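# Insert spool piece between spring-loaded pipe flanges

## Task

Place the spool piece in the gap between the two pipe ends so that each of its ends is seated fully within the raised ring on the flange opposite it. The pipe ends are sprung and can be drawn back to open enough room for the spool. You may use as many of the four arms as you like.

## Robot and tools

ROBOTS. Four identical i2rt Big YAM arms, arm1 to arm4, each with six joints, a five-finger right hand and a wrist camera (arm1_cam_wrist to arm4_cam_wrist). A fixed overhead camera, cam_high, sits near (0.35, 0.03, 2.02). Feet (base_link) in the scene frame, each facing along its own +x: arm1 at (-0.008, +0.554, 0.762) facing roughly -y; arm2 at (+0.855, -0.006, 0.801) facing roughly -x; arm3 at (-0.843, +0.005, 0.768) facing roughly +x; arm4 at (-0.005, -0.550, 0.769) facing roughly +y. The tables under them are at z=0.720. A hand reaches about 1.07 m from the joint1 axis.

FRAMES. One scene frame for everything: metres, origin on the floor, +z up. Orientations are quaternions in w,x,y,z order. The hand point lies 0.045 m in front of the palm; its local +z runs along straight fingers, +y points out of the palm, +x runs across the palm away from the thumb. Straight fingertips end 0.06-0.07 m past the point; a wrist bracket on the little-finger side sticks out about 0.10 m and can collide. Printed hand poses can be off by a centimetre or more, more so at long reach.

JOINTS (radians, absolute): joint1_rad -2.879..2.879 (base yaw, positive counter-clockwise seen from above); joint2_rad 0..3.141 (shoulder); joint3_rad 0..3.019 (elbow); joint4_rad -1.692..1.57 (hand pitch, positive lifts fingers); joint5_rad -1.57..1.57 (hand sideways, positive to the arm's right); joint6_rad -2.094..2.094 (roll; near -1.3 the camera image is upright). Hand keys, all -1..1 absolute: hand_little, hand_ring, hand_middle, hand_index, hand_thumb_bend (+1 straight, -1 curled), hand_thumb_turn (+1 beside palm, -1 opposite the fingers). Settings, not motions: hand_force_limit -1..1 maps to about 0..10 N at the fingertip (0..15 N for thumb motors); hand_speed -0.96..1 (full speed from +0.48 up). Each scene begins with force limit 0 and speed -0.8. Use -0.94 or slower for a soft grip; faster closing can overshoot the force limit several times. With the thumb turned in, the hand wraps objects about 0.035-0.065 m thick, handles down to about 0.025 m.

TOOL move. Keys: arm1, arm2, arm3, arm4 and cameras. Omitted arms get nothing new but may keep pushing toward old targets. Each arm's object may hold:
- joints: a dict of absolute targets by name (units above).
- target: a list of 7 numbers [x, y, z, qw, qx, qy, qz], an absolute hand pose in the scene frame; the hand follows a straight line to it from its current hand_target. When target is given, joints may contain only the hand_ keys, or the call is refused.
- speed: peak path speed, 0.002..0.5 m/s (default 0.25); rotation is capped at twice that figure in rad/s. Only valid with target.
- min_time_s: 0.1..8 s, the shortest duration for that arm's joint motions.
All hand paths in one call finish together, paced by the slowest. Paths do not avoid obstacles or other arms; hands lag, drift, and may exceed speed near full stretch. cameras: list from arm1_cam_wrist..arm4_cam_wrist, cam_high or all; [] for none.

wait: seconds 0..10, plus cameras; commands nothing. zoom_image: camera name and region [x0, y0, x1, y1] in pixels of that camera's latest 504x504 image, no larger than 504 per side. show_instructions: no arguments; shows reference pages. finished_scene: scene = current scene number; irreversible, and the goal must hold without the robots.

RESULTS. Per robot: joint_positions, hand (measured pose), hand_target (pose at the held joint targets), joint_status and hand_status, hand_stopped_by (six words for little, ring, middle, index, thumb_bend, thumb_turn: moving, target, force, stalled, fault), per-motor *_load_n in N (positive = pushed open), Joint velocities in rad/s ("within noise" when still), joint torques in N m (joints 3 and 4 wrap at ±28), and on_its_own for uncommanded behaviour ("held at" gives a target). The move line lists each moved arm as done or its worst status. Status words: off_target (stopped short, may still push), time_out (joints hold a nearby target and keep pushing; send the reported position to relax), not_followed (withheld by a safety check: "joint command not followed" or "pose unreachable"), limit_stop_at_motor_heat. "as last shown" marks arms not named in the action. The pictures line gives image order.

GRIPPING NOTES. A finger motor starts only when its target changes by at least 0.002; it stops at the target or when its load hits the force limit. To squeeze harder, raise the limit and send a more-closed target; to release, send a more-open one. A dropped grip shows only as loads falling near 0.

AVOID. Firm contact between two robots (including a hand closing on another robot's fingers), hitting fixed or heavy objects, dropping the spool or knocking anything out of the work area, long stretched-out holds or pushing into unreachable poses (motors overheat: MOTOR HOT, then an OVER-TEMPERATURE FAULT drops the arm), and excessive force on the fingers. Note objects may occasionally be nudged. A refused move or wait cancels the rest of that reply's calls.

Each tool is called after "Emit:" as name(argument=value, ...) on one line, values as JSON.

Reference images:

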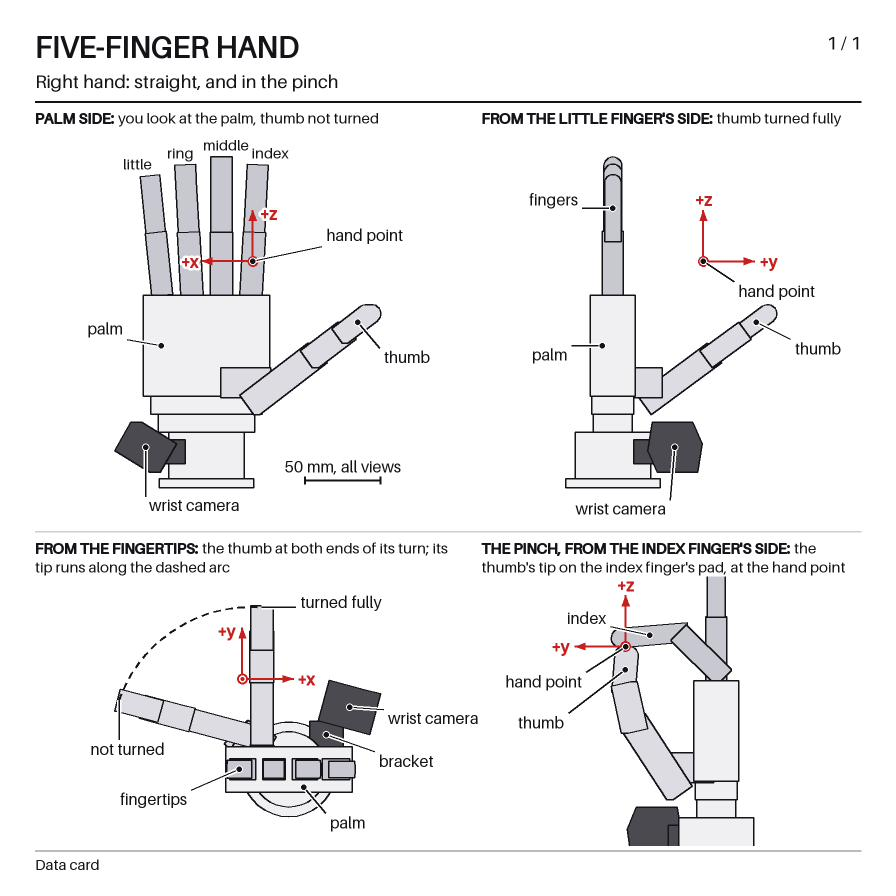

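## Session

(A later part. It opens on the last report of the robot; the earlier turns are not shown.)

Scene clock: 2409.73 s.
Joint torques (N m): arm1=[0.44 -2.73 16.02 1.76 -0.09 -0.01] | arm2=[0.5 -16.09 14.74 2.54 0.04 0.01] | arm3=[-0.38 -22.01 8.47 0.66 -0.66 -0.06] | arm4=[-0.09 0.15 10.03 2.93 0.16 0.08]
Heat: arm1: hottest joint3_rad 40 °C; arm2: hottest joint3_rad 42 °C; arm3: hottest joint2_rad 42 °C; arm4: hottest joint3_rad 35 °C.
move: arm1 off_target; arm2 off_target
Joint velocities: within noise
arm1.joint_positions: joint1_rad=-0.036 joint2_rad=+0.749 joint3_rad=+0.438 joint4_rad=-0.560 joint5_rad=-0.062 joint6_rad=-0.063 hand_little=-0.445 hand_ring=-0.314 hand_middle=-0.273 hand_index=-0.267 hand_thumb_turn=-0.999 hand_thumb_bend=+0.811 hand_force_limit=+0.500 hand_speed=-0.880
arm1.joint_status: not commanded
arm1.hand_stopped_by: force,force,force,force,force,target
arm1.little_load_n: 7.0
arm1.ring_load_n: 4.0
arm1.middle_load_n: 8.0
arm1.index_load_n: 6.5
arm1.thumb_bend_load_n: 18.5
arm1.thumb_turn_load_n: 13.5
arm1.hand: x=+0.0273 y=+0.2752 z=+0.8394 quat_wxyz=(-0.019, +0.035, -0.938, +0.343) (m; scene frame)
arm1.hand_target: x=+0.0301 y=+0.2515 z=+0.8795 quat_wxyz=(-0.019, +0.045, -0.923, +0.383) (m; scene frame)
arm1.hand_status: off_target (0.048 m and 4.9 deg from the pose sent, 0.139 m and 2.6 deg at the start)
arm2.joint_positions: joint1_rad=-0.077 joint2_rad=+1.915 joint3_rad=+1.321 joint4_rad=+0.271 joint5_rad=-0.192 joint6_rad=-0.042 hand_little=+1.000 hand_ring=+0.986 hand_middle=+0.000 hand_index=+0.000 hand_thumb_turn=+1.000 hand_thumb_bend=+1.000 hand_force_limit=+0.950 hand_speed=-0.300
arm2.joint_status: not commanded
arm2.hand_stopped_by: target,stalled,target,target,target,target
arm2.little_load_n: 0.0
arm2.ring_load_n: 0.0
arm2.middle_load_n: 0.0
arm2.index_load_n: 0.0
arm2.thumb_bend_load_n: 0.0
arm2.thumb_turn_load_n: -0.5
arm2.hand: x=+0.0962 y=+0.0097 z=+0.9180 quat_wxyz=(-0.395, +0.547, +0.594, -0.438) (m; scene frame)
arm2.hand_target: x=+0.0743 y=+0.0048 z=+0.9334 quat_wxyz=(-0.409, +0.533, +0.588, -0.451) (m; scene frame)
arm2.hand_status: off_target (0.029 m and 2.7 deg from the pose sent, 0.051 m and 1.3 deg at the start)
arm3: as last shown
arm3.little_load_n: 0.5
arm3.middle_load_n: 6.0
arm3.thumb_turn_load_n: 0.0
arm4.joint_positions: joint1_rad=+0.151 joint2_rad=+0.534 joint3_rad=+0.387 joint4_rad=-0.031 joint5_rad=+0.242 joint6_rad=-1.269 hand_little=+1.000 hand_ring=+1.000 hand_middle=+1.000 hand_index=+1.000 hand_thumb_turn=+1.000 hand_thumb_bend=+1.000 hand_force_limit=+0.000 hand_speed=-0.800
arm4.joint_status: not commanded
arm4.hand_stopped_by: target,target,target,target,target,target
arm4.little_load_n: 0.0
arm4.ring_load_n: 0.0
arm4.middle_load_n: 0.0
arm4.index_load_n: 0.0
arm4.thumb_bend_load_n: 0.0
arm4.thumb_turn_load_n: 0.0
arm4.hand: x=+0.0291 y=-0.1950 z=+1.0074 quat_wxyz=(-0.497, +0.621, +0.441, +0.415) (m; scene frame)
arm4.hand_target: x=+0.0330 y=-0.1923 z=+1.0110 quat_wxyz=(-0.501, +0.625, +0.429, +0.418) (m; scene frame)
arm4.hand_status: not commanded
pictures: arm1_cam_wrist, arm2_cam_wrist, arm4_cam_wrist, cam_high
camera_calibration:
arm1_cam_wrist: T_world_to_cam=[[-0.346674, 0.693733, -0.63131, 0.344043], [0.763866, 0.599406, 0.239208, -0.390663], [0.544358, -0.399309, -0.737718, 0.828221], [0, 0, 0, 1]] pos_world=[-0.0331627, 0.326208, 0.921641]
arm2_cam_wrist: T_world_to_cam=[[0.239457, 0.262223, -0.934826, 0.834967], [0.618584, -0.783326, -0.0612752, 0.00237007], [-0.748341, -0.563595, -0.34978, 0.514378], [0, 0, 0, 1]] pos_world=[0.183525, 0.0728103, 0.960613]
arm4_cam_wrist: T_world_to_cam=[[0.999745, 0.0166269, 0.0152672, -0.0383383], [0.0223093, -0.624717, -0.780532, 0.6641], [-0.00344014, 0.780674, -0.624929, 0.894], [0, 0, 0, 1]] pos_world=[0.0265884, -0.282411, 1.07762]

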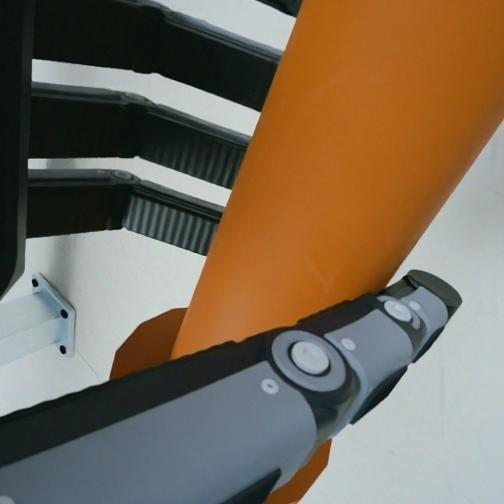

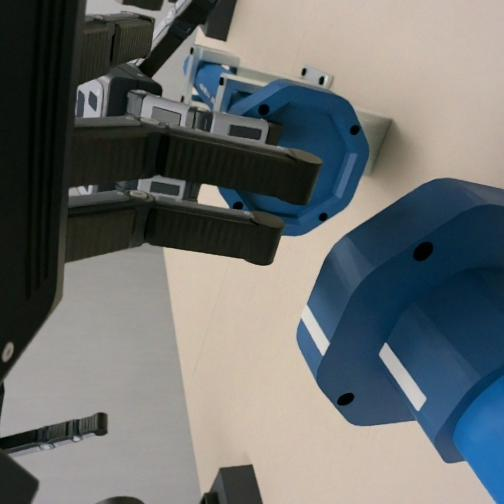

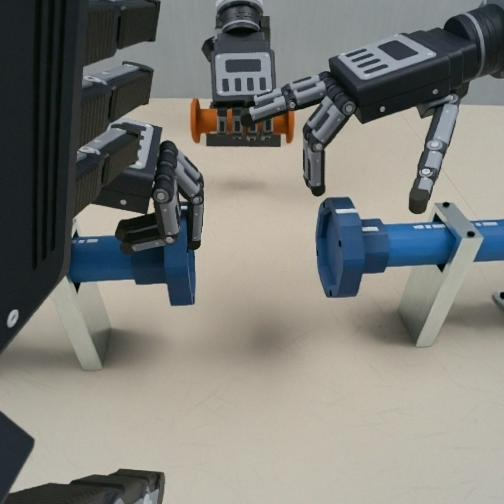

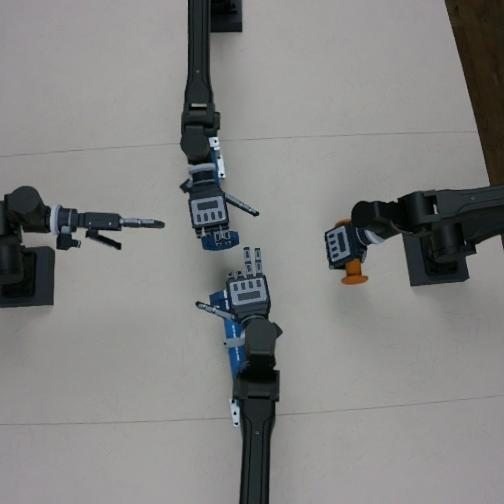

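Emit:
move(arm2={"target": [0.072, -0.012, 0.930, 0.4089, -0.5331, -0.5875, 0.4506], "speed": 0.08, "joints": {"hand_ring": -1.0, "hand_little": -1.0, "hand_force_limit": 0.5}}, cameras=["arm2_cam_wrist", "arm4_cam_wrist", "cam_high"])

Emit:
zoom_image(camera="cam_high", region=[185, 210, 295, 320])

Scene clock: 2430.60 s.
Joint torques (N m): arm1=[0.38 -2.14 16.03 1.57 -0.08 0.01] | arm2=[0.15 -15.91 14.17 2.54 0.05 0.09] | arm3=[-0.91 -21.83 8.53 0.66 -0.64 -0.1] | arm4=[-0.09 0.21 10.03 2.95 0.16 0.08]
Heat: arm1: hottest joint3_rad 42 °C; arm2: hottest joint3_rad 44 °C; arm3: hottest joint2_rad 41 °C; arm4: hottest joint3_rad 35 °C.
move: arm2 off_target
Joint velocities: within noise
arm1, arm4: as last shown
arm1.index_load_n: 6.0
arm1.hand: x=+0.0273 y=+0.2753 z=+0.8393 quat_wxyz=(-0.019, +0.035, -0.938, +0.343) (m; scene frame)
arm2.joint_positions: joint1_rad=-0.045 joint2_rad=+1.915 joint3_rad=+1.321 joint4_rad=+0.281 joint5_rad=-0.166 joint6_rad=-0.041 hand_little=-1.000 hand_ring=-1.000 hand_middle=+0.000 hand_index=+0.000 hand_thumb_turn=+1.000 hand_thumb_bend=+1.000 hand_force_limit=+0.500 hand_speed=-0.300
arm2.joint_status: all done
arm2.hand_stopped_by: target,target,target,target,target,target
arm2.little_load_n: 0.0
arm2.ring_load_n: 0.0
arm2.middle_load_n: 0.0
arm2.index_load_n: 0.0
arm2.thumb_bend_load_n: 0.0
arm2.thumb_turn_load_n: 0.0
arm2.hand: x=+0.0936 y=-0.0090 z=+0.9192 quat_wxyz=(-0.399, +0.542, +0.596, -0.439) (m; scene frame)
arm2.hand_target: x=+0.0738 y=-0.0120 z=+0.9304 quat_wxyz=(-0.409, +0.533, +0.588, -0.451) (m; scene frame)
arm2.hand_status: off_target (0.024 m and 2.2 deg from the pose sent, 0.035 m and 2.7 deg at the start)
arm3.joint_positions: joint1_rad=-0.055 joint2_rad=+1.989 joint3_rad=+1.484 joint4_rad=+0.248 joint5_rad=-0.174 joint6_rad=-0.053 hand_little=-0.900 hand_ring=-0.900 hand_middle=-0.034 hand_index=-0.014 hand_thumb_turn=+1.000 hand_thumb_bend=+1.000 hand_force_limit=+0.950 hand_speed=-0.900
arm3.joint_status: not commanded
arm3.hand_stopped_by: target,target,force,force,target,target
arm3.little_load_n: 0.0
arm3.ring_load_n: 0.0
arm3.middle_load_n: 6.0
arm3.index_load_n: 10.5
arm3.thumb_bend_load_n: -0.5
arm3.thumb_turn_load_n: -0.5
arm3.hand: x=-0.0324 y=-0.0107 z=+0.9046 quat_wxyz=(-0.450, +0.584, -0.533, +0.414) (m; scene frame)
arm3.hand_target: x=-0.0350 y=-0.0121 z=+0.9139 quat_wxyz=(-0.451, +0.588, -0.533, +0.409) (m; scene frame)
arm3.hand_status: not commanded
pictures: arm2_cam_wrist, arm4_cam_wrist, cam_high
camera_calibration:
arm2_cam_wrist: T_world_to_cam=[[0.230101, 0.271471, -0.934536, 0.842383], [0.622763, -0.779002, -0.0729539, -0.000279822], [-0.74781, -0.565208, -0.348311, 0.500916], [0, 0, 0, 1]] pos_world=[0.180931, 0.0542209, 0.961691]
arm4_cam_wrist: T_world_to_cam=[[0.999745, 0.0166269, 0.0152672, -0.0383383], [0.0223093, -0.624717, -0.780532, 0.6641], [-0.00344014, 0.780674, -0.624929, 0.894], [0, 0, 0, 1]] pos_world=[0.0265884, -0.282411, 1.07762]

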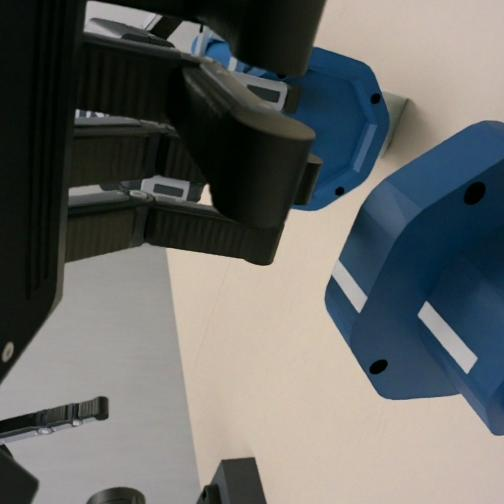

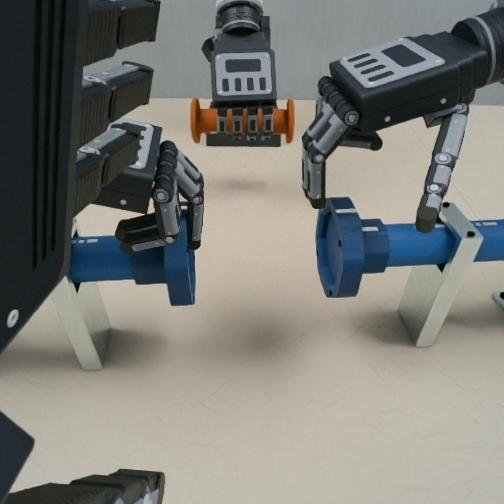

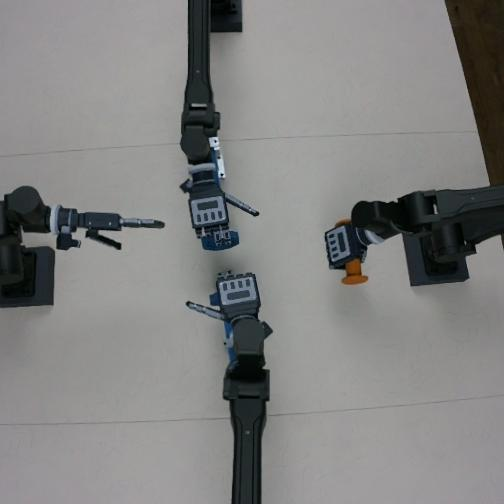

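Scaled by 4.582 from the camera's 504x504 image, which has a finer 720x720 frame.

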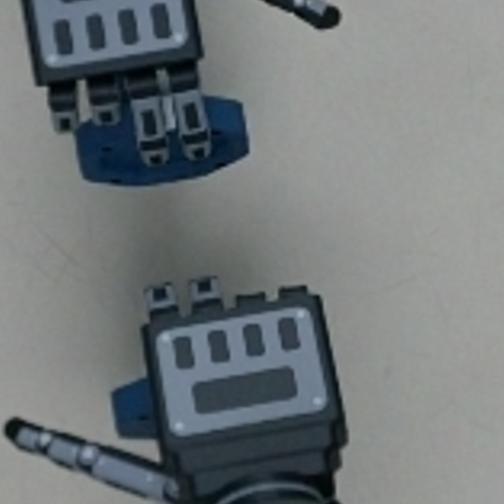

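Emit:
move(arm2={"target": [0.072, -0.003, 0.912, 0.4089, -0.5331, -0.5875, 0.4506], "speed": 0.06}, cameras=["arm2_cam_wrist", "arm4_cam_wrist"])

Emit:
zoom_image(camera="arm4_cam_wrist", region=[280, 80, 440, 310])

Scene clock: 2442.10 s.
Joint torques (N m): arm1=[0.32 -2.14 16.05 1.58 -0.08 0] | arm2=[-1.08 -16.62 13.14 2.54 -0.11 0.03] | arm3=[-0.21 -21.89 8.64 0.57 -0.64 -0.08] | arm4=[-0.15 0.15 10.02 2.95 0.16 0.08]
Heat: arm1: hottest joint3_rad 43 °C; arm2: hottest joint3_rad 44 °C; arm3: hottest joint2_rad 41 °C; arm4: hottest joint3_rad 36 °C.
move: arm2 off_target
Joint velocities: within noise
arm1, arm3, arm4: as last shown
arm1.thumb_turn_load_n: 13.0
arm2.joint_positions: joint1_rad=-0.045 joint2_rad=+1.947 joint3_rad=+1.321 joint4_rad=+0.319 joint5_rad=-0.175 joint6_rad=-0.041 hand_little=-1.000 hand_ring=-1.000 hand_middle=+0.000 hand_index=+0.000 hand_thumb_turn=+1.000 hand_thumb_bend=+1.000 hand_force_limit=+0.500 hand_speed=-0.300
arm2.joint_status: not commanded
arm2.hand_stopped_by: target,target,target,target,target,target
arm2.little_load_n: 0.0
arm2.ring_load_n: 0.0
arm2.middle_load_n: 0.0
arm2.index_load_n: 0.0
arm2.thumb_bend_load_n: 0.5
arm2.thumb_turn_load_n: 0.0
arm2.hand: x=+0.0895 y=-0.0103 z=+0.9044 quat_wxyz=(-0.398, +0.538, +0.596, -0.443) (m; scene frame)
arm2.hand_target: x=+0.0733 y=-0.0028 z=+0.9124 quat_wxyz=(-0.409, +0.533, +0.588, -0.451) (m; scene frame)
arm2.hand_status: off_target (0.020 m and 1.9 deg from the pose sent, 0.024 m and 2.2 deg at the start)
arm3.index_load_n: 10.0
arm3.thumb_bend_load_n: 0.0
pictures: arm2_cam_wrist, arm4_cam_wrist
camera_calibration:
arm2_cam_wrist: T_world_to_cam=[[0.222329, 0.271251, -0.936479, 0.832264], [0.629185, -0.773656, -0.0747148, 0.00131646], [-0.744779, -0.572607, -0.342673, 0.486467], [0, 0, 0, 1]] pos_world=[0.176445, 0.0538204, 0.946195]
arm4_cam_wrist: T_world_to_cam=[[0.999745, 0.0166269, 0.0152672, -0.0383383], [0.0223093, -0.624717, -0.780532, 0.6641], [-0.00344014, 0.780674, -0.624929, 0.894], [0, 0, 0, 1]] pos_world=[0.0265884, -0.282411, 1.07762]

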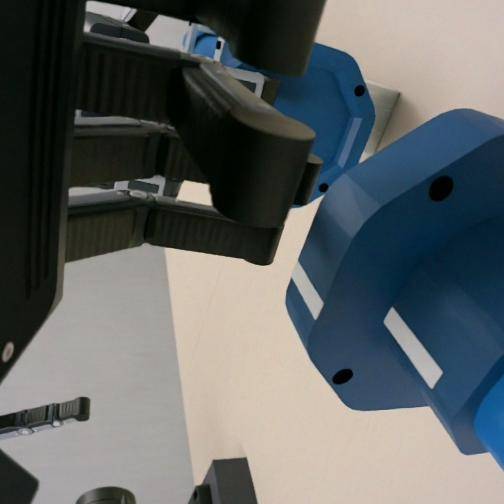

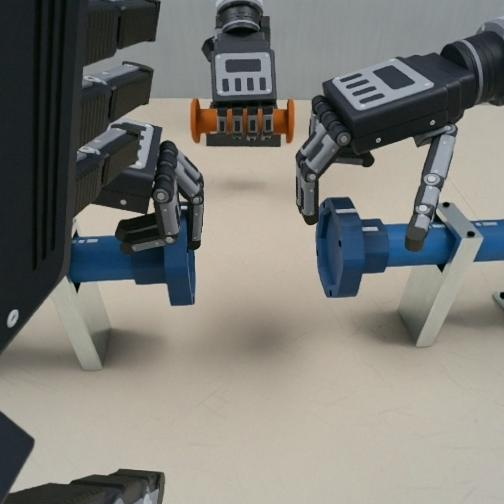

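Scaled by 2.191 from the camera's 504x504 image, which has a finer 720x720 frame.

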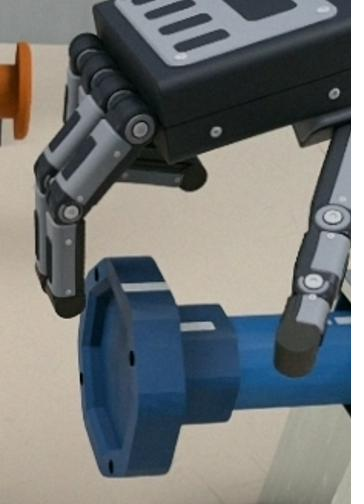

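Emit:
move(arm2={"target": [0.076, 0.010, 0.906, 0.4089, -0.5331, -0.5875, 0.4506], "speed": 0.06})

Emit:
move(arm2={"target": [0.120, 0.010, 0.904, 0.4089, -0.5331, -0.5875, 0.4506], "speed": 0.05}, arm1={"target": [0.035, 0.17, 0.885, 0.0187, -0.0451, 0.9227, -0.3822], "speed": 0.12}, cameras=["arm2_cam_wrist", "arm4_cam_wrist", "cam_high"])

Emit:
zoom_image(camera="arm4_cam_wrist", region=[140, 60, 400, 310])

Emit:
zoom_image(camera="cam_high", region=[185, 210, 345, 320])

Scene clock: 2453.93 s.
Joint torques (N m): arm1=[0.32 -2.14 16.05 1.58 -0.09 -0.01] | arm2=[-0.79 -16.5 12.1 2.58 -0.11 -0.03] | arm3=[-0.26 -21.89 8.47 0.58 -0.63 -0.09] | arm4=[-0.15 0.15 10.03 2.95 0.15 0.08]
Heat: arm1: hottest joint3_rad 44 °C; arm2: hottest joint3_rad 44 °C; arm3: hottest joint2_rad 41 °C; arm4: hottest joint3_rad 36 °C.
move: arm2 off_target
Joint velocities: within noise
arm1, arm3, arm4: as last shown
arm1.middle_load_n: 7.5
arm2.joint_positions: joint1_rad=-0.069 joint2_rad=+1.948 joint3_rad=+1.321 joint4_rad=+0.334 joint5_rad=-0.196 joint6_rad=-0.041 hand_little=-1.000 hand_ring=-1.000 hand_middle=+0.000 hand_index=+0.000 hand_thumb_turn=+1.000 hand_thumb_bend=+1.000 hand_force_limit=+0.500 hand_speed=-0.300
arm2.joint_status: not commanded
arm2.hand_stopped_by: target,target,target,target,target,target
arm2.little_load_n: 0.0
arm2.ring_load_n: 0.0
arm2.middle_load_n: 0.0
arm2.index_load_n: -0.5
arm2.thumb_bend_load_n: 0.0
arm2.thumb_turn_load_n: 0.0
arm2.hand: x=+0.0884 y=+0.0038 z=+0.9080 quat_wxyz=(-0.402, +0.537, +0.591, -0.448) (m; scene frame)
arm2.hand_target: x=+0.0767 y=+0.0100 z=+0.9060 quat_wxyz=(-0.409, +0.533, +0.588, -0.451) (m; scene frame)
arm2.hand_status: off_target (0.014 m and 1.0 deg from the pose sent, 0.024 m and 1.9 deg at the start)
pictures: none

Scene clock: 2455.57 s.
Joint torques (N m): arm1=[0.5 -3.6 15.65 2.54 0.09 0.1] | arm2=[-1.08 -20.13 6.63 2.14 -0.2 -0.04] | arm3=[-0.97 -21.66 8.59 0.42 -0.65 -0.09] | arm4=[-0.09 0.15 10.02 2.95 0.16 0.08]
Heat: arm1: hottest joint3_rad 44 °C; arm2: hottest joint3_rad 44 °C; arm3: hottest joint2_rad 41 °C; arm4: hottest joint3_rad 36 °C.
move: arm1 off_target; arm2 off_target
Joint velocities: within noise
arm1.joint_positions: joint1_rad=-0.022 joint2_rad=+1.006 joint3_rad=+0.589 joint4_rad=-0.463 joint5_rad=-0.056 joint6_rad=-0.063 hand_little=-0.445 hand_ring=-0.314 hand_middle=-0.273 hand_index=-0.267 hand_thumb_turn=-0.999 hand_thumb_bend=+0.811 hand_force_limit=+0.500 hand_speed=-0.880
arm1.joint_status: not commanded
arm1.hand_stopped_by: force,force,force,force,force,target
arm1.little_load_n: 7.0
arm1.ring_load_n: 4.0
arm1.middle_load_n: 7.5
arm1.index_load_n: 6.0
arm1.thumb_bend_load_n: 18.5
arm1.thumb_turn_load_n: 13.0
arm1.hand: x=+0.0301 y=+0.2066 z=+0.8483 quat_wxyz=(-0.019, +0.040, -0.940, +0.338) (m; scene frame)
arm1.hand_target: x=+0.0348 y=+0.1738 z=+0.8865 quat_wxyz=(-0.019, +0.045, -0.923, +0.382) (m; scene frame)
arm1.hand_status: off_target (0.052 m and 5.4 deg from the pose sent, 0.115 m and 5.0 deg at the start)
arm2.joint_positions: joint1_rad=-0.071 joint2_rad=+1.924 joint3_rad=+1.235 joint4_rad=+0.406 joint5_rad=-0.200 joint6_rad=-0.042 hand_little=-1.000 hand_ring=-1.000 hand_middle=+0.000 hand_index=+0.001 hand_thumb_turn=+1.000 hand_thumb_bend=+1.000 hand_force_limit=+0.500 hand_speed=-0.300
arm2.joint_status: not commanded
arm2.hand_stopped_by: target,target,target,target,target,target
arm2.little_load_n: 0.0
arm2.ring_load_n: 0.0
arm2.middle_load_n: 2.0
arm2.index_load_n: 8.0
arm2.thumb_bend_load_n: 0.0
arm2.thumb_turn_load_n: 0.0
arm2.hand: x=+0.1097 y=+0.0027 z=+0.8956 quat_wxyz=(-0.404, +0.534, +0.590, -0.451) (m; scene frame)
arm2.hand_target: x=+0.1195 y=+0.0098 z=+0.9036 quat_wxyz=(-0.409, +0.533, +0.588, -0.451) (m; scene frame)
arm2.hand_status: off_target (0.015 m and 0.6 deg from the pose sent, 0.032 m and 1.0 deg at the start)
arm3, arm4: as last shown
arm3.middle_load_n: 5.5
arm4.little_load_n: 0.5
pictures: arm2_cam_wrist, arm4_cam_wrist, cam_high
camera_calibration:
arm2_cam_wrist: T_world_to_cam=[[0.199507, 0.266553, -0.942946, 0.824285], [0.626361, -0.774722, -0.0864751, 0.00870462], [-0.753571, -0.573372, -0.321521, 0.487968], [0, 0, 0, 1]] pos_world=[0.197816, 0.0668149, 0.934901]
arm4_cam_wrist: T_world_to_cam=[[0.999745, 0.0166269, 0.0152672, -0.0383383], [0.0223093, -0.624717, -0.780532, 0.6641], [-0.00344014, 0.780674, -0.624929, 0.894], [0, 0, 0, 1]] pos_world=[0.0265884, -0.282411, 1.07762]

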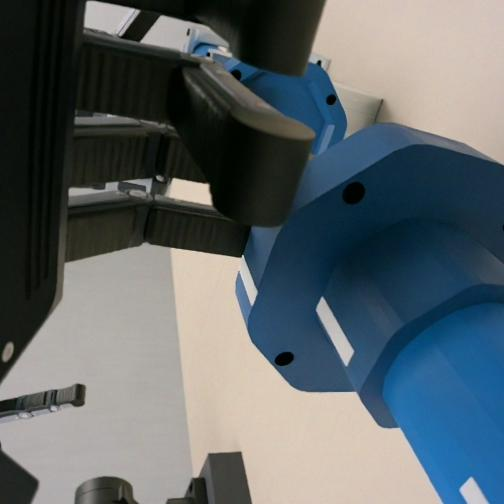

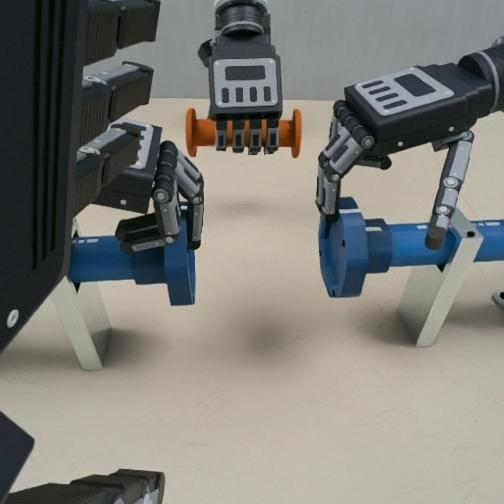

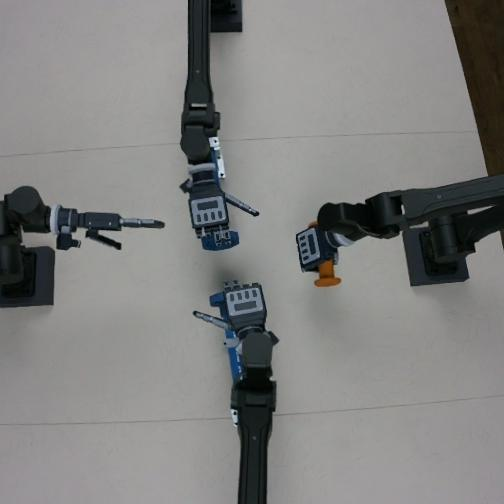

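Scaled by 1.938 from the camera's 504x504 image, which has a finer 720x720 frame.

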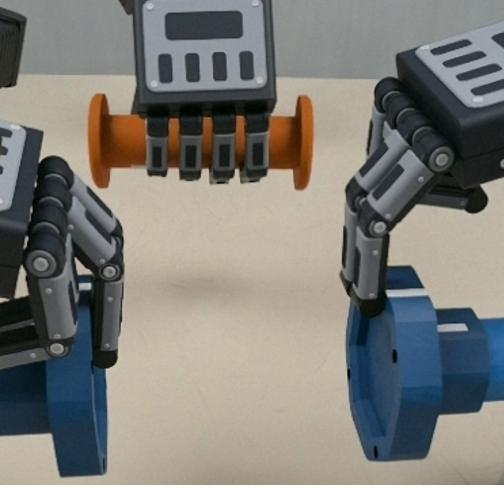

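Scaled by 3.150 from the camera's 504x504 image, which has a finer 720x720 frame.

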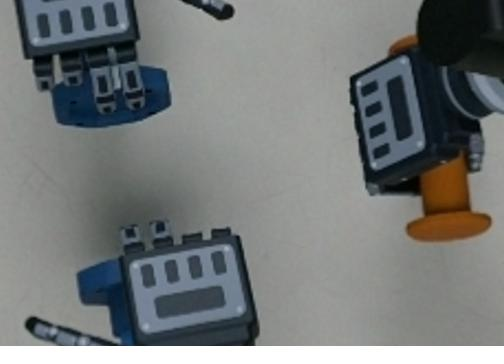

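Emit:
move(arm2={"joints": {"hand_middle": -0.6, "hand_force_limit": 0.4, "hand_speed": -0.88}}, arm3={"target": [-0.065, -0.015, 0.916, 0.4509, -0.5877, 0.5328, -0.4086], "speed": 0.06})

Emit:
move(arm2={"target": [0.155, 0.011, 0.904, 0.4089, -0.5331, -0.5875, 0.4506], "speed": 0.05}, arm3={"target": [-0.110, -0.019, 0.920, 0.4509, -0.5877, 0.5328, -0.4086], "speed": 0.05})

Emit:
move(arm2={"target": [0.194, 0.014, 0.905, 0.4089, -0.5331, -0.5875, 0.4506], "speed": 0.05}, arm1={"target": [0.042, 0.10, 0.885, 0.0187, -0.0451, 0.9227, -0.3822], "speed": 0.12}, cameras=["arm2_cam_wrist", "arm4_cam_wrist", "cam_high"])

Emit:
zoom_image(camera="arm4_cam_wrist", region=[140, 60, 400, 310])

Emit:
zoom_image(camera="cam_high", region=[185, 210, 345, 320])

Scene clock: 2473.23 s.
Joint torques (N m): arm1=[0.56 -3.6 15.68 2.55 0.09 0.1] | arm2=[-1.38 -20.31 6.61 2.17 -0.22 -0.04] | arm3=[-1.32 -26.05 3.78 0.5 -0.97 -0.08] | arm4=[-0.09 0.15 10.03 2.95 0.16 0.08]
Heat: arm1: hottest joint3_rad 45 °C; arm2: hottest joint3_rad 39 °C; arm3: hottest joint2_rad 41 °C; arm4: hottest joint3_rad 36 °C.
move: arm2 off_target; arm3 off_target
Joint velocities: within noise
arm1, arm4: as last shown
arm1.joint_positions: joint1_rad=-0.022 joint2_rad=+1.007 joint3_rad=+0.589 joint4_rad=-0.463 joint5_rad=-0.056 joint6_rad=-0.063 hand_little=-0.445 hand_ring=-0.314 hand_middle=-0.273 hand_index=-0.267 hand_thumb_turn=-0.999 hand_thumb_bend=+0.811 hand_force_limit=+0.500 hand_speed=-0.880
arm1.little_load_n: 6.5
arm1.hand: x=+0.0301 y=+0.2067 z=+0.8482 quat_wxyz=(-0.019, +0.040, -0.940, +0.338) (m; scene frame)
arm1.hand_target: x=+0.0348 y=+0.1738 z=+0.8864 quat_wxyz=(-0.019, +0.045, -0.923, +0.382) (m; scene frame)
arm2.joint_positions: joint1_rad=-0.071 joint2_rad=+1.924 joint3_rad=+1.235 joint4_rad=+0.407 joint5_rad=-0.200 joint6_rad=-0.042 hand_little=-1.000 hand_ring=-1.000 hand_middle=-0.018 hand_index=+0.000 hand_thumb_turn=+1.000 hand_thumb_bend=+1.000 hand_force_limit=+0.400 hand_speed=-0.880
arm2.joint_status: hand_middle off_target (ended at -0.018, target -0.600); the others done
arm2.hand_stopped_by: target,target,force,target,target,target
arm2.little_load_n: 0.0
arm2.ring_load_n: 0.0
arm2.middle_load_n: 8.5
arm2.index_load_n: 1.0
arm2.thumb_bend_load_n: 0.0
arm2.thumb_turn_load_n: -0.5
arm2.hand: x=+0.1097 y=+0.0027 z=+0.8957 quat_wxyz=(-0.405, +0.534, +0.590, -0.451) (m; scene frame)
arm2.hand_target: x=+0.1195 y=+0.0098 z=+0.9035 quat_wxyz=(-0.409, +0.533, +0.588, -0.451) (m; scene frame)
arm2.hand_status: not commanded
arm3.joint_positions: joint1_rad=-0.055 joint2_rad=+1.979 joint3_rad=+1.448 joint4_rad=+0.285 joint5_rad=-0.174 joint6_rad=-0.053 hand_little=-0.900 hand_ring=-0.900 hand_middle=-0.034 hand_index=-0.014 hand_thumb_turn=+1.000 hand_thumb_bend=+1.000 hand_force_limit=+0.950 hand_speed=-0.900
arm3.joint_status: not commanded
arm3.hand_stopped_by: target,target,force,force,target,target
arm3.little_load_n: 0.0
arm3.ring_load_n: 0.0
arm3.middle_load_n: 12.0
arm3.index_load_n: 13.0
arm3.thumb_bend_load_n: 0.0
arm3.thumb_turn_load_n: 0.0
arm3.hand: x=-0.0393 y=-0.0102 z=+0.9007 quat_wxyz=(-0.453, +0.582, -0.531, +0.418) (m; scene frame)
arm3.hand_target: x=-0.0626 y=-0.0146 z=+0.9148 quat_wxyz=(-0.451, +0.588, -0.533, +0.409) (m; scene frame)
arm3.hand_status: off_target (0.030 m and 1.3 deg from the pose sent, 0.035 m and 0.8 deg at the start)
arm4.little_load_n: 0.0
pictures: none

Scene clock: 2474.70 s.
Joint torques (N m): arm1=[0.5 -3.55 15.65 2.52 0.09 0.1] | arm2=[-1.85 -23.18 2.55 1.06 -0.74 -0.05] | arm3=[-2.32 -30.27 -0.49 -0.44 -1.71 -0.12] | arm4=[-0.09 0.15 10.03 2.92 0.15 0.08]
Heat: arm1: hottest joint3_rad 45 °C; arm2: hottest joint3_rad 39 °C; arm3: hottest joint2_rad 41 °C; arm4: hottest joint3_rad 36 °C.
move: arm2 off_target; arm3 off_target
Joint velocities: within noise
arm1, arm4: as last shown
arm1.little_load_n: 7.0
arm1.ring_load_n: 4.5
arm1.middle_load_n: 8.0
arm1.thumb_turn_load_n: 13.5
arm2.joint_positions: joint1_rad=-0.071 joint2_rad=+1.905 joint3_rad=+1.176 joint4_rad=+0.479 joint5_rad=-0.192 joint6_rad=-0.043 hand_little=-1.000 hand_ring=-1.000 hand_middle=-0.017 hand_index=+0.001 hand_thumb_turn=+1.000 hand_thumb_bend=+1.000 hand_force_limit=+0.400 hand_speed=-0.880
arm2.joint_status: not commanded
arm2.hand_stopped_by: target,target,force,target,target,target
arm2.little_load_n: 0.0
arm2.ring_load_n: 0.0
arm2.middle_load_n: 20.0
arm2.index_load_n: 13.5
arm2.thumb_bend_load_n: 0.0
arm2.thumb_turn_load_n: 0.0
arm2.hand: x=+0.1213 y=+0.0031 z=+0.8955 quat_wxyz=(-0.418, +0.527, +0.583, -0.456) (m; scene frame)
arm2.hand_target: x=+0.1517 y=+0.0101 z=+0.9020 quat_wxyz=(-0.409, +0.533, +0.587, -0.451) (m; scene frame)
arm2.hand_status: off_target (0.036 m and 1.5 deg from the pose sent, 0.047 m and 0.6 deg at the start)
arm3.joint_positions: joint1_rad=-0.056 joint2_rad=+1.953 joint3_rad=+1.374 joint4_rad=+0.353 joint5_rad=-0.166 joint6_rad=-0.053 hand_little=-0.900 hand_ring=-0.900 hand_middle=-0.032 hand_index=-0.014 hand_thumb_turn=+1.000 hand_thumb_bend=+1.000 hand_force_limit=+0.950 hand_speed=-0.900
arm3.joint_status: not commanded
arm3.hand_stopped_by: target,target,force,force,target,target
arm3.little_load_n: 0.0
arm3.ring_load_n: 0.0
arm3.middle_load_n: 24.0
arm3.index_load_n: 21.0
arm3.thumb_bend_load_n: 0.0
arm3.thumb_turn_load_n: -0.5
arm3.hand: x=-0.0545 y=-0.0111 z=+0.8950 quat_wxyz=(-0.455, +0.576, -0.528, +0.426) (m; scene frame)
arm3.hand_target: x=-0.1008 y=-0.0176 z=+0.9146 quat_wxyz=(-0.451, +0.587, -0.533, +0.409) (m; scene frame)
arm3.hand_status: off_target (0.061 m and 2.5 deg from the pose sent, 0.074 m and 1.3 deg at the start)
pictures: none

Scene clock: 2476.20 s.
Joint torques (N m): arm1=[0.5 -6.71 15.31 2.54 0.11 0.13] | arm2=[-2.96 -26.11 -1.88 0.85 -1.34 0.02] | arm3=[-2.26 -30.68 -0.69 -0.47 -1.69 -0.11] | arm4=[-0.09 0.15 10.02 2.93 0.15 0.08]
Heat: arm1: hottest joint3_rad 45 °C; arm2: hottest joint3_rad 39 °C; arm3: hottest joint2_rad 41 °C; arm4: hottest joint3_rad 36 °C.
move: arm1 off_target; arm2 off_target
Joint velocities: within noise
arm1.joint_positions: joint1_rad=-0.006 joint2_rad=+1.221 joint3_rad=+0.740 joint4_rad=-0.400 joint5_rad=-0.045 joint6_rad=-0.057 hand_little=-0.445 hand_ring=-0.314 hand_middle=-0.273 hand_index=-0.267 hand_thumb_turn=-0.999 hand_thumb_bend=+0.811 hand_force_limit=+0.500 hand_speed=-0.880
arm1.joint_status: not commanded
arm1.hand_stopped_by: force,force,force,force,force,target
arm1.little_load_n: 6.5
arm1.ring_load_n: 4.0
arm1.middle_load_n: 8.0
arm1.index_load_n: 6.0
arm1.thumb_bend_load_n: 18.5
arm1.thumb_turn_load_n: 13.0
arm1.hand: x=+0.0352 y=+0.1380 z=+0.8492 quat_wxyz=(-0.017, +0.043, -0.940, +0.338) (m; scene frame)
arm1.hand_target: x=+0.0418 y=+0.1038 z=+0.8866 quat_wxyz=(-0.019, +0.045, -0.923, +0.382) (m; scene frame)
arm1.hand_status: off_target (0.053 m and 5.4 deg from the pose sent, 0.113 m and 5.4 deg at the start)
arm2.joint_positions: joint1_rad=-0.071 joint2_rad=+1.889 joint3_rad=+1.124 joint4_rad=+0.529 joint5_rad=-0.186 joint6_rad=-0.051 hand_little=-1.000 hand_ring=-1.000 hand_middle=-0.006 hand_index=+0.002 hand_thumb_turn=+1.000 hand_thumb_bend=+1.000 hand_force_limit=+0.400 hand_speed=-0.880
arm2.joint_status: not commanded
arm2.hand_stopped_by: target,target,force,target,target,target
arm2.little_load_n: 0.0
arm2.ring_load_n: 0.0
arm2.middle_load_n: 25.0
arm2.index_load_n: 28.5
arm2.thumb_bend_load_n: 0.0
arm2.thumb_turn_load_n: -0.5
arm2.hand: x=+0.1340 y=+0.0038 z=+0.8907 quat_wxyz=(-0.425, +0.523, +0.581, -0.456) (m; scene frame)
arm2.hand_target: x=+0.1845 y=+0.0120 z=+0.8991 quat_wxyz=(-0.409, +0.534, +0.587, -0.451) (m; scene frame)
arm2.hand_status: off_target (0.063 m and 2.4 deg from the pose sent, 0.074 m and 1.5 deg at the start)
arm3, arm4: as last shown
arm3.thumb_bend_load_n: -0.5
arm3.hand: x=-0.0544 y=-0.0111 z=+0.8951 quat_wxyz=(-0.455, +0.576, -0.528, +0.426) (m; scene frame)
arm3.hand_target: x=-0.1007 y=-0.0176 z=+0.9146 quat_wxyz=(-0.451, +0.587, -0.533, +0.409) (m; scene frame)
pictures: arm2_cam_wrist, arm4_cam_wrist, cam_high
camera_calibration:
arm2_cam_wrist: T_world_to_cam=[[0.158233, 0.281025, -0.946566, 0.82325], [0.612245, -0.780034, -0.129237, 0.0340676], [-0.774673, -0.559081, -0.295483, 0.484925], [0, 0, 0, 1]] pos_world=[0.224535, 0.0663325, 0.926951]
arm4_cam_wrist: T_world_to_cam=[[0.999745, 0.0166269, 0.0152672, -0.0383383], [0.0223093, -0.624717, -0.780532, 0.6641], [-0.00344014, 0.780674, -0.624929, 0.894], [0, 0, 0, 1]] pos_world=[0.0265884, -0.282411, 1.07762]

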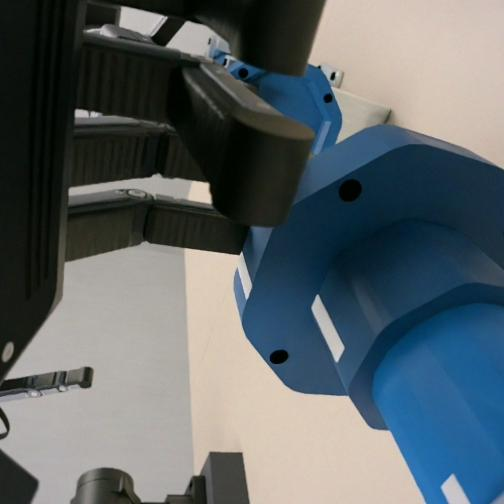

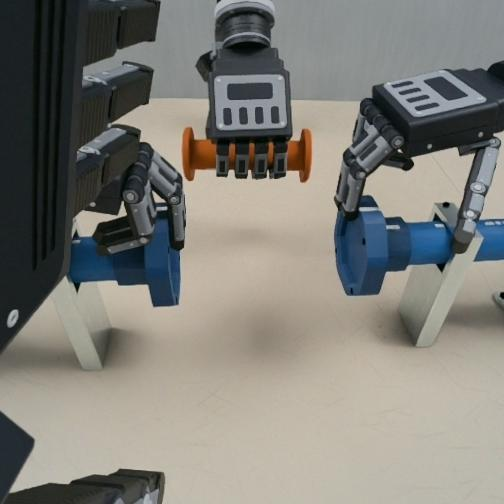

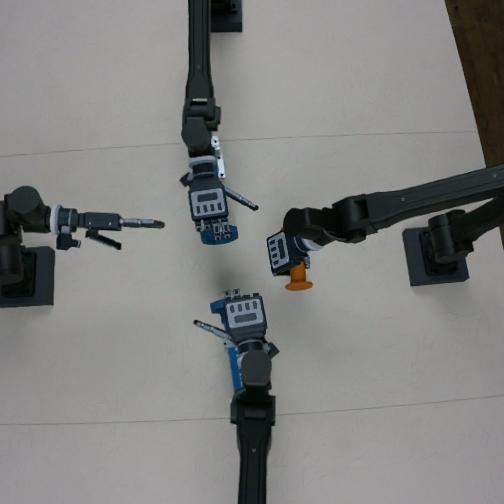

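Scaled by 1.938 from the camera's 504x504 image, which has a finer 720x720 frame.

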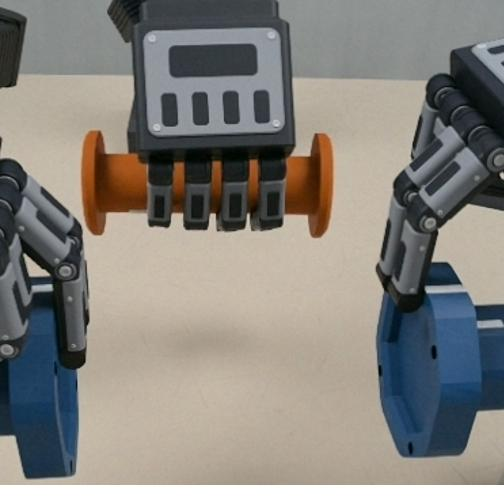

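Scaled by 3.150 from the camera's 504x504 image, which has a finer 720x720 frame.

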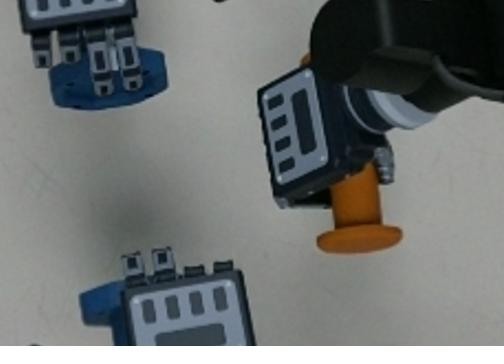

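Emit:
move(arm1={"target": [0.040, 0.018, 0.865, 0.0426, -0.0664, 0.9211, -0.3812], "speed": 0.1}, cameras=["arm1_cam_wrist", "arm4_cam_wrist", "cam_high"])

Emit:
zoom_image(camera="cam_high", region=[185, 210, 295, 320])

Emit:
zoom_image(camera="arm4_cam_wrist", region=[140, 130, 380, 320])

Scene clock: 2530.13 s.
Joint torques (N m): arm1=[-1.38 -9.47 14.89 2.51 -0.16 0.01] | arm2=[-2.9 -26.11 -1.96 0.84 -1.34 0.03] | arm3=[-2.37 -30.33 -0.55 -0.47 -1.71 -0.12] | arm4=[-0.09 0.21 10.03 2.95 0.16 0.08]
Heat: arm1: hottest joint3_rad 46 °C; arm2: hottest joint2_rad 33 °C; arm3: hottest joint2_rad 41 °C; arm4: hottest joint3_rad 36 °C.
move: arm1 off_target
Joint velocities: within noise
arm1.joint_positions: joint1_rad=-0.015 joint2_rad=+1.475 joint3_rad=+0.923 joint4_rad=-0.332 joint5_rad=-0.123 joint6_rad=-0.087 hand_little=-0.445 hand_ring=-0.314 hand_middle=-0.273 hand_index=-0.267 hand_thumb_turn=-0.999 hand_thumb_bend=+0.811 hand_force_limit=+0.500 hand_speed=-0.880
arm1.joint_status: not commanded
arm1.hand_stopped_by: force,force,force,force,force,target
arm1.little_load_n: 7.0
arm1.ring_load_n: 4.0
arm1.middle_load_n: 8.0
arm1.index_load_n: 6.0
arm1.thumb_bend_load_n: 18.5
arm1.thumb_turn_load_n: 13.5
arm1.hand: x=+0.0456 y=+0.0576 z=+0.8311 quat_wxyz=(-0.047, +0.066, -0.938, +0.337) (m; scene frame)
arm1.hand_target: x=+0.0395 y=+0.0216 z=+0.8666 quat_wxyz=(-0.042, +0.066, -0.921, +0.381) (m; scene frame)
arm1.hand_status: off_target (0.052 m and 5.4 deg from the pose sent, 0.121 m and 6.7 deg at the start)
arm2, arm3: as last shown
arm2.middle_load_n: 24.5
arm2.thumb_turn_load_n: 0.0
arm3.thumb_bend_load_n: 0.0
arm4.joint_positions: joint1_rad=+0.151 joint2_rad=+0.534 joint3_rad=+0.387 joint4_rad=-0.031 joint5_rad=+0.242 joint6_rad=-1.269 hand_little=+1.000 hand_ring=+1.000 hand_middle=+1.000 hand_index=+1.000 hand_thumb_turn=+1.000 hand_thumb_bend=+1.000 hand_force_limit=+0.000 hand_speed=-0.800
arm4.joint_status: not commanded
arm4.hand_stopped_by: target,target,target,target,target,target
arm4.little_load_n: 0.0
arm4.ring_load_n: 0.0
arm4.middle_load_n: 0.0
arm4.index_load_n: 0.0
arm4.thumb_bend_load_n: 0.0
arm4.thumb_turn_load_n: 0.0
arm4.hand: x=+0.0291 y=-0.1950 z=+1.0074 quat_wxyz=(-0.497, +0.621, +0.441, +0.415) (m; scene frame)
arm4.hand_target: x=+0.0330 y=-0.1923 z=+1.0110 quat_wxyz=(-0.501, +0.625, +0.429, +0.418) (m; scene frame)
arm4.hand_status: not commanded
pictures: arm1_cam_wrist, arm4_cam_wrist, cam_high
camera_calibration:
arm1_cam_wrist: T_world_to_cam=[[-0.380522, 0.672798, -0.634465, 0.501417], [0.706929, 0.65394, 0.269468, -0.298076], [0.5962, -0.345983, -0.724459, 0.708761], [0, 0, 0, 1]] pos_world=[-0.0210442, 0.102791, 0.911922]
arm4_cam_wrist: T_world_to_cam=[[0.999745, 0.0166269, 0.0152672, -0.0383383], [0.0223093, -0.624717, -0.780532, 0.6641], [-0.00344014, 0.780674, -0.624929, 0.894], [0, 0, 0, 1]] pos_world=[0.0265884, -0.282411, 1.07762]

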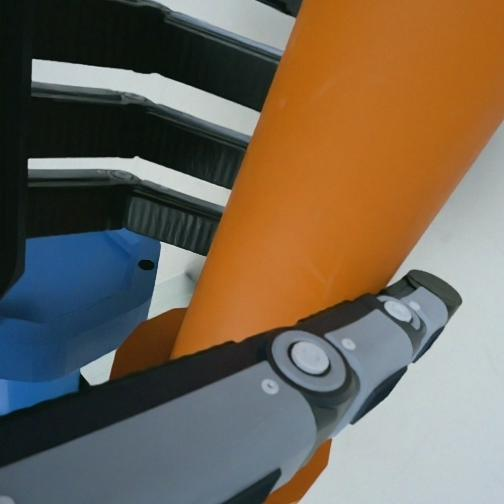

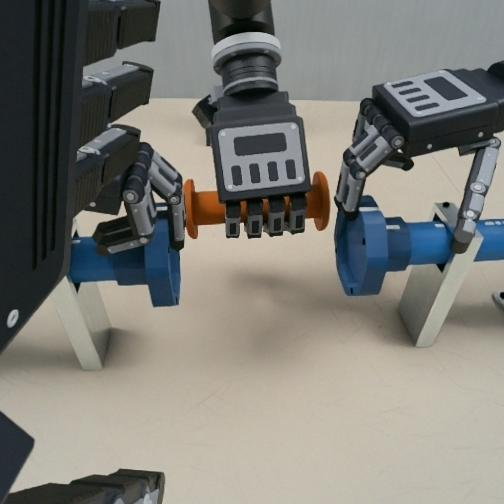

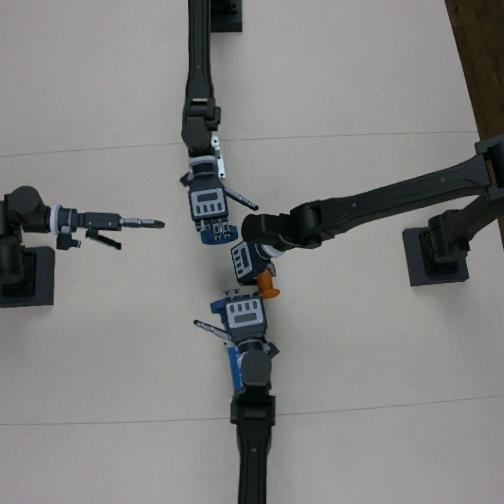

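Scaled by 4.582 from the camera's 504x504 image, which has a finer 720x720 frame.

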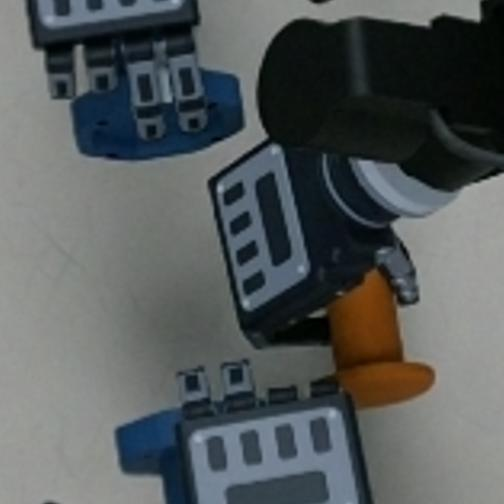

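Scaled by 2.100 from the camera's 504x504 image, which has a finer 720x720 frame.

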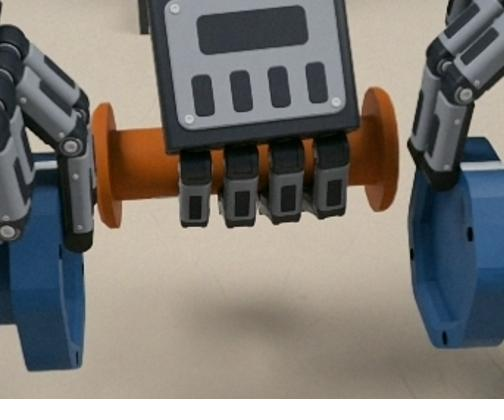

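Emit:
move(arm1={"target": [0.0420, -0.030, 0.8665, 0.0426, -0.0664, 0.9211, -0.3812], "speed": 0.07}, cameras=["arm1_cam_wrist", "arm2_cam_wrist", "arm4_cam_wrist", "cam_high"])

Emit:
zoom_image(camera="cam_high", region=[185, 210, 295, 320])

Emit:
zoom_image(camera="arm4_cam_wrist", region=[140, 130, 380, 320])

Scene clock: 2555.37 s.
Joint torques (N m): arm1=[-0.97 -11.46 14.97 1.78 -0.04 0.04] | arm2=[-2.9 -26.29 -1.92 0.85 -1.34 0.02] | arm3=[-2.49 -30.56 -0.64 -0.66 -1.69 -0.11] | arm4=[-0.09 0.15 10.02 2.93 0.16 0.08]
Heat: arm1: hottest joint3_rad 51 °C; arm2: hottest joint2_rad 33 °C; arm3: hottest joint2_rad 42 °C; arm4: hottest joint3_rad 36 °C.
move: arm1 off_target
Joint velocities: within noise
arm1.joint_positions: joint1_rad=-0.015 joint2_rad=+1.593 joint3_rad=+1.062 joint4_rad=-0.332 joint5_rad=-0.123 joint6_rad=-0.088 hand_little=-0.445 hand_ring=-0.314 hand_middle=-0.273 hand_index=-0.267 hand_thumb_turn=-0.999 hand_thumb_bend=+0.811 hand_force_limit=+0.500 hand_speed=-0.880
arm1.joint_status: not commanded
arm1.hand_stopped_by: force,force,force,force,force,target
arm1.little_load_n: 7.0
arm1.ring_load_n: 4.0
arm1.middle_load_n: 7.5
arm1.index_load_n: 6.5
arm1.thumb_bend_load_n: 18.5
arm1.thumb_turn_load_n: 13.0
arm1.hand: x=+0.0462 y=+0.0034 z=+0.8340 quat_wxyz=(-0.047, +0.066, -0.934, +0.347) (m; scene frame)
arm1.hand_target: x=+0.0416 y=-0.0271 z=+0.8675 quat_wxyz=(-0.042, +0.066, -0.921, +0.381) (m; scene frame)
arm1.hand_status: off_target (0.047 m and 4.2 deg from the pose sent, 0.095 m and 5.4 deg at the start)
arm2, arm3, arm4: as last shown
arm3.thumb_turn_load_n: 0.0
pictures: arm1_cam_wrist, arm2_cam_wrist, arm4_cam_wrist, cam_high
camera_calibration:
arm1_cam_wrist: T_world_to_cam=[[-0.380702, 0.659237, -0.648438, 0.55174], [0.706819, 0.6596, 0.255607, -0.252217], [0.596215, -0.361018, -0.717072, 0.685767], [0, 0, 0, 1]] pos_world=[-0.0205445, 0.0502095, 0.913982]
arm2_cam_wrist: T_world_to_cam=[[0.158233, 0.281025, -0.946566, 0.82325], [0.612245, -0.780034, -0.129237, 0.0340676], [-0.774673, -0.559081, -0.295483, 0.484925], [0, 0, 0, 1]] pos_world=[0.224535, 0.0663325, 0.926951]
arm4_cam_wrist: T_world_to_cam=[[0.999745, 0.0166269, 0.0152672, -0.0383383], [0.0223093, -0.624717, -0.780532, 0.6641], [-0.00344014, 0.780674, -0.624929, 0.894], [0, 0, 0, 1]] pos_world=[0.0265884, -0.282411, 1.07762]

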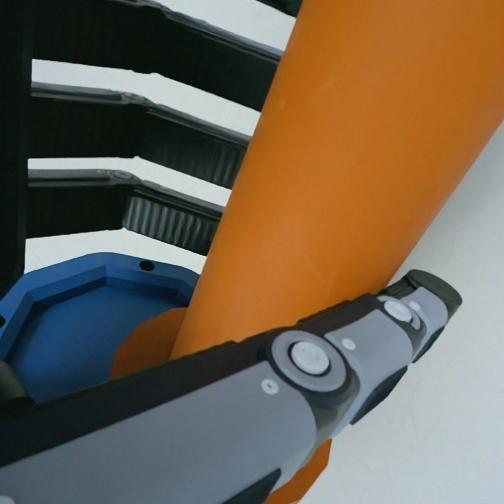

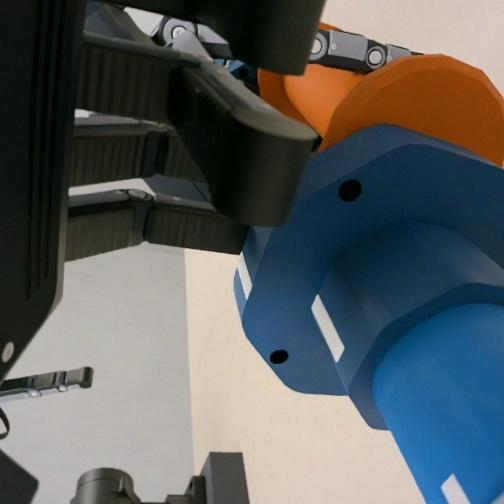

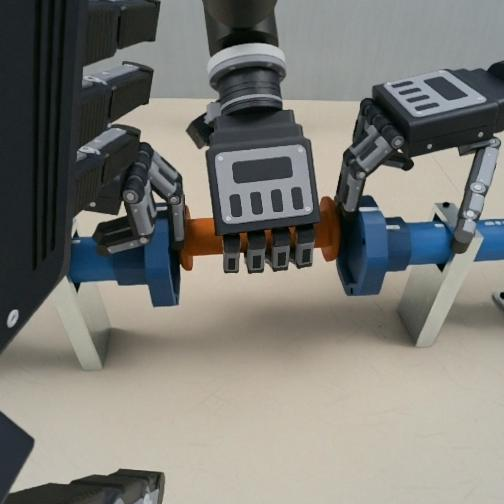

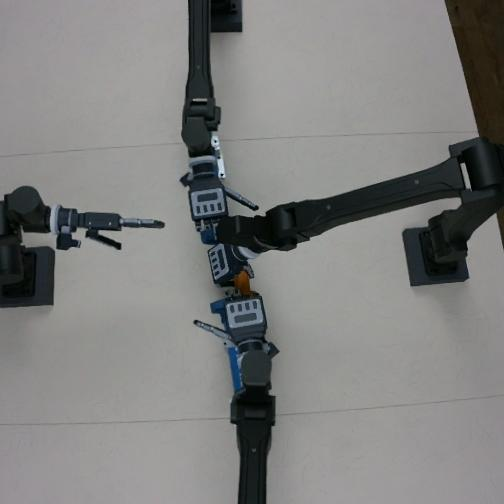

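Scaled by 4.582 from the camera's 504x504 image, which has a finer 720x720 frame.

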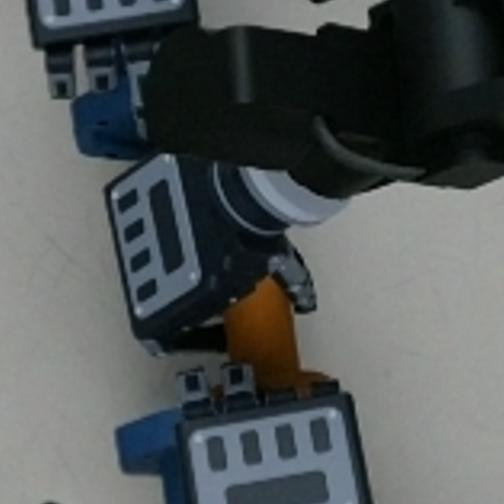

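Scaled by 2.100 from the camera's 504x504 image, which has a finer 720x720 frame.

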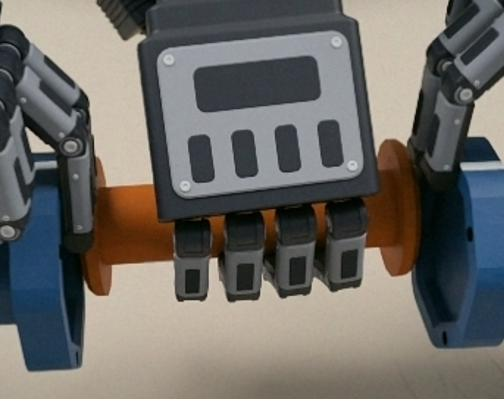

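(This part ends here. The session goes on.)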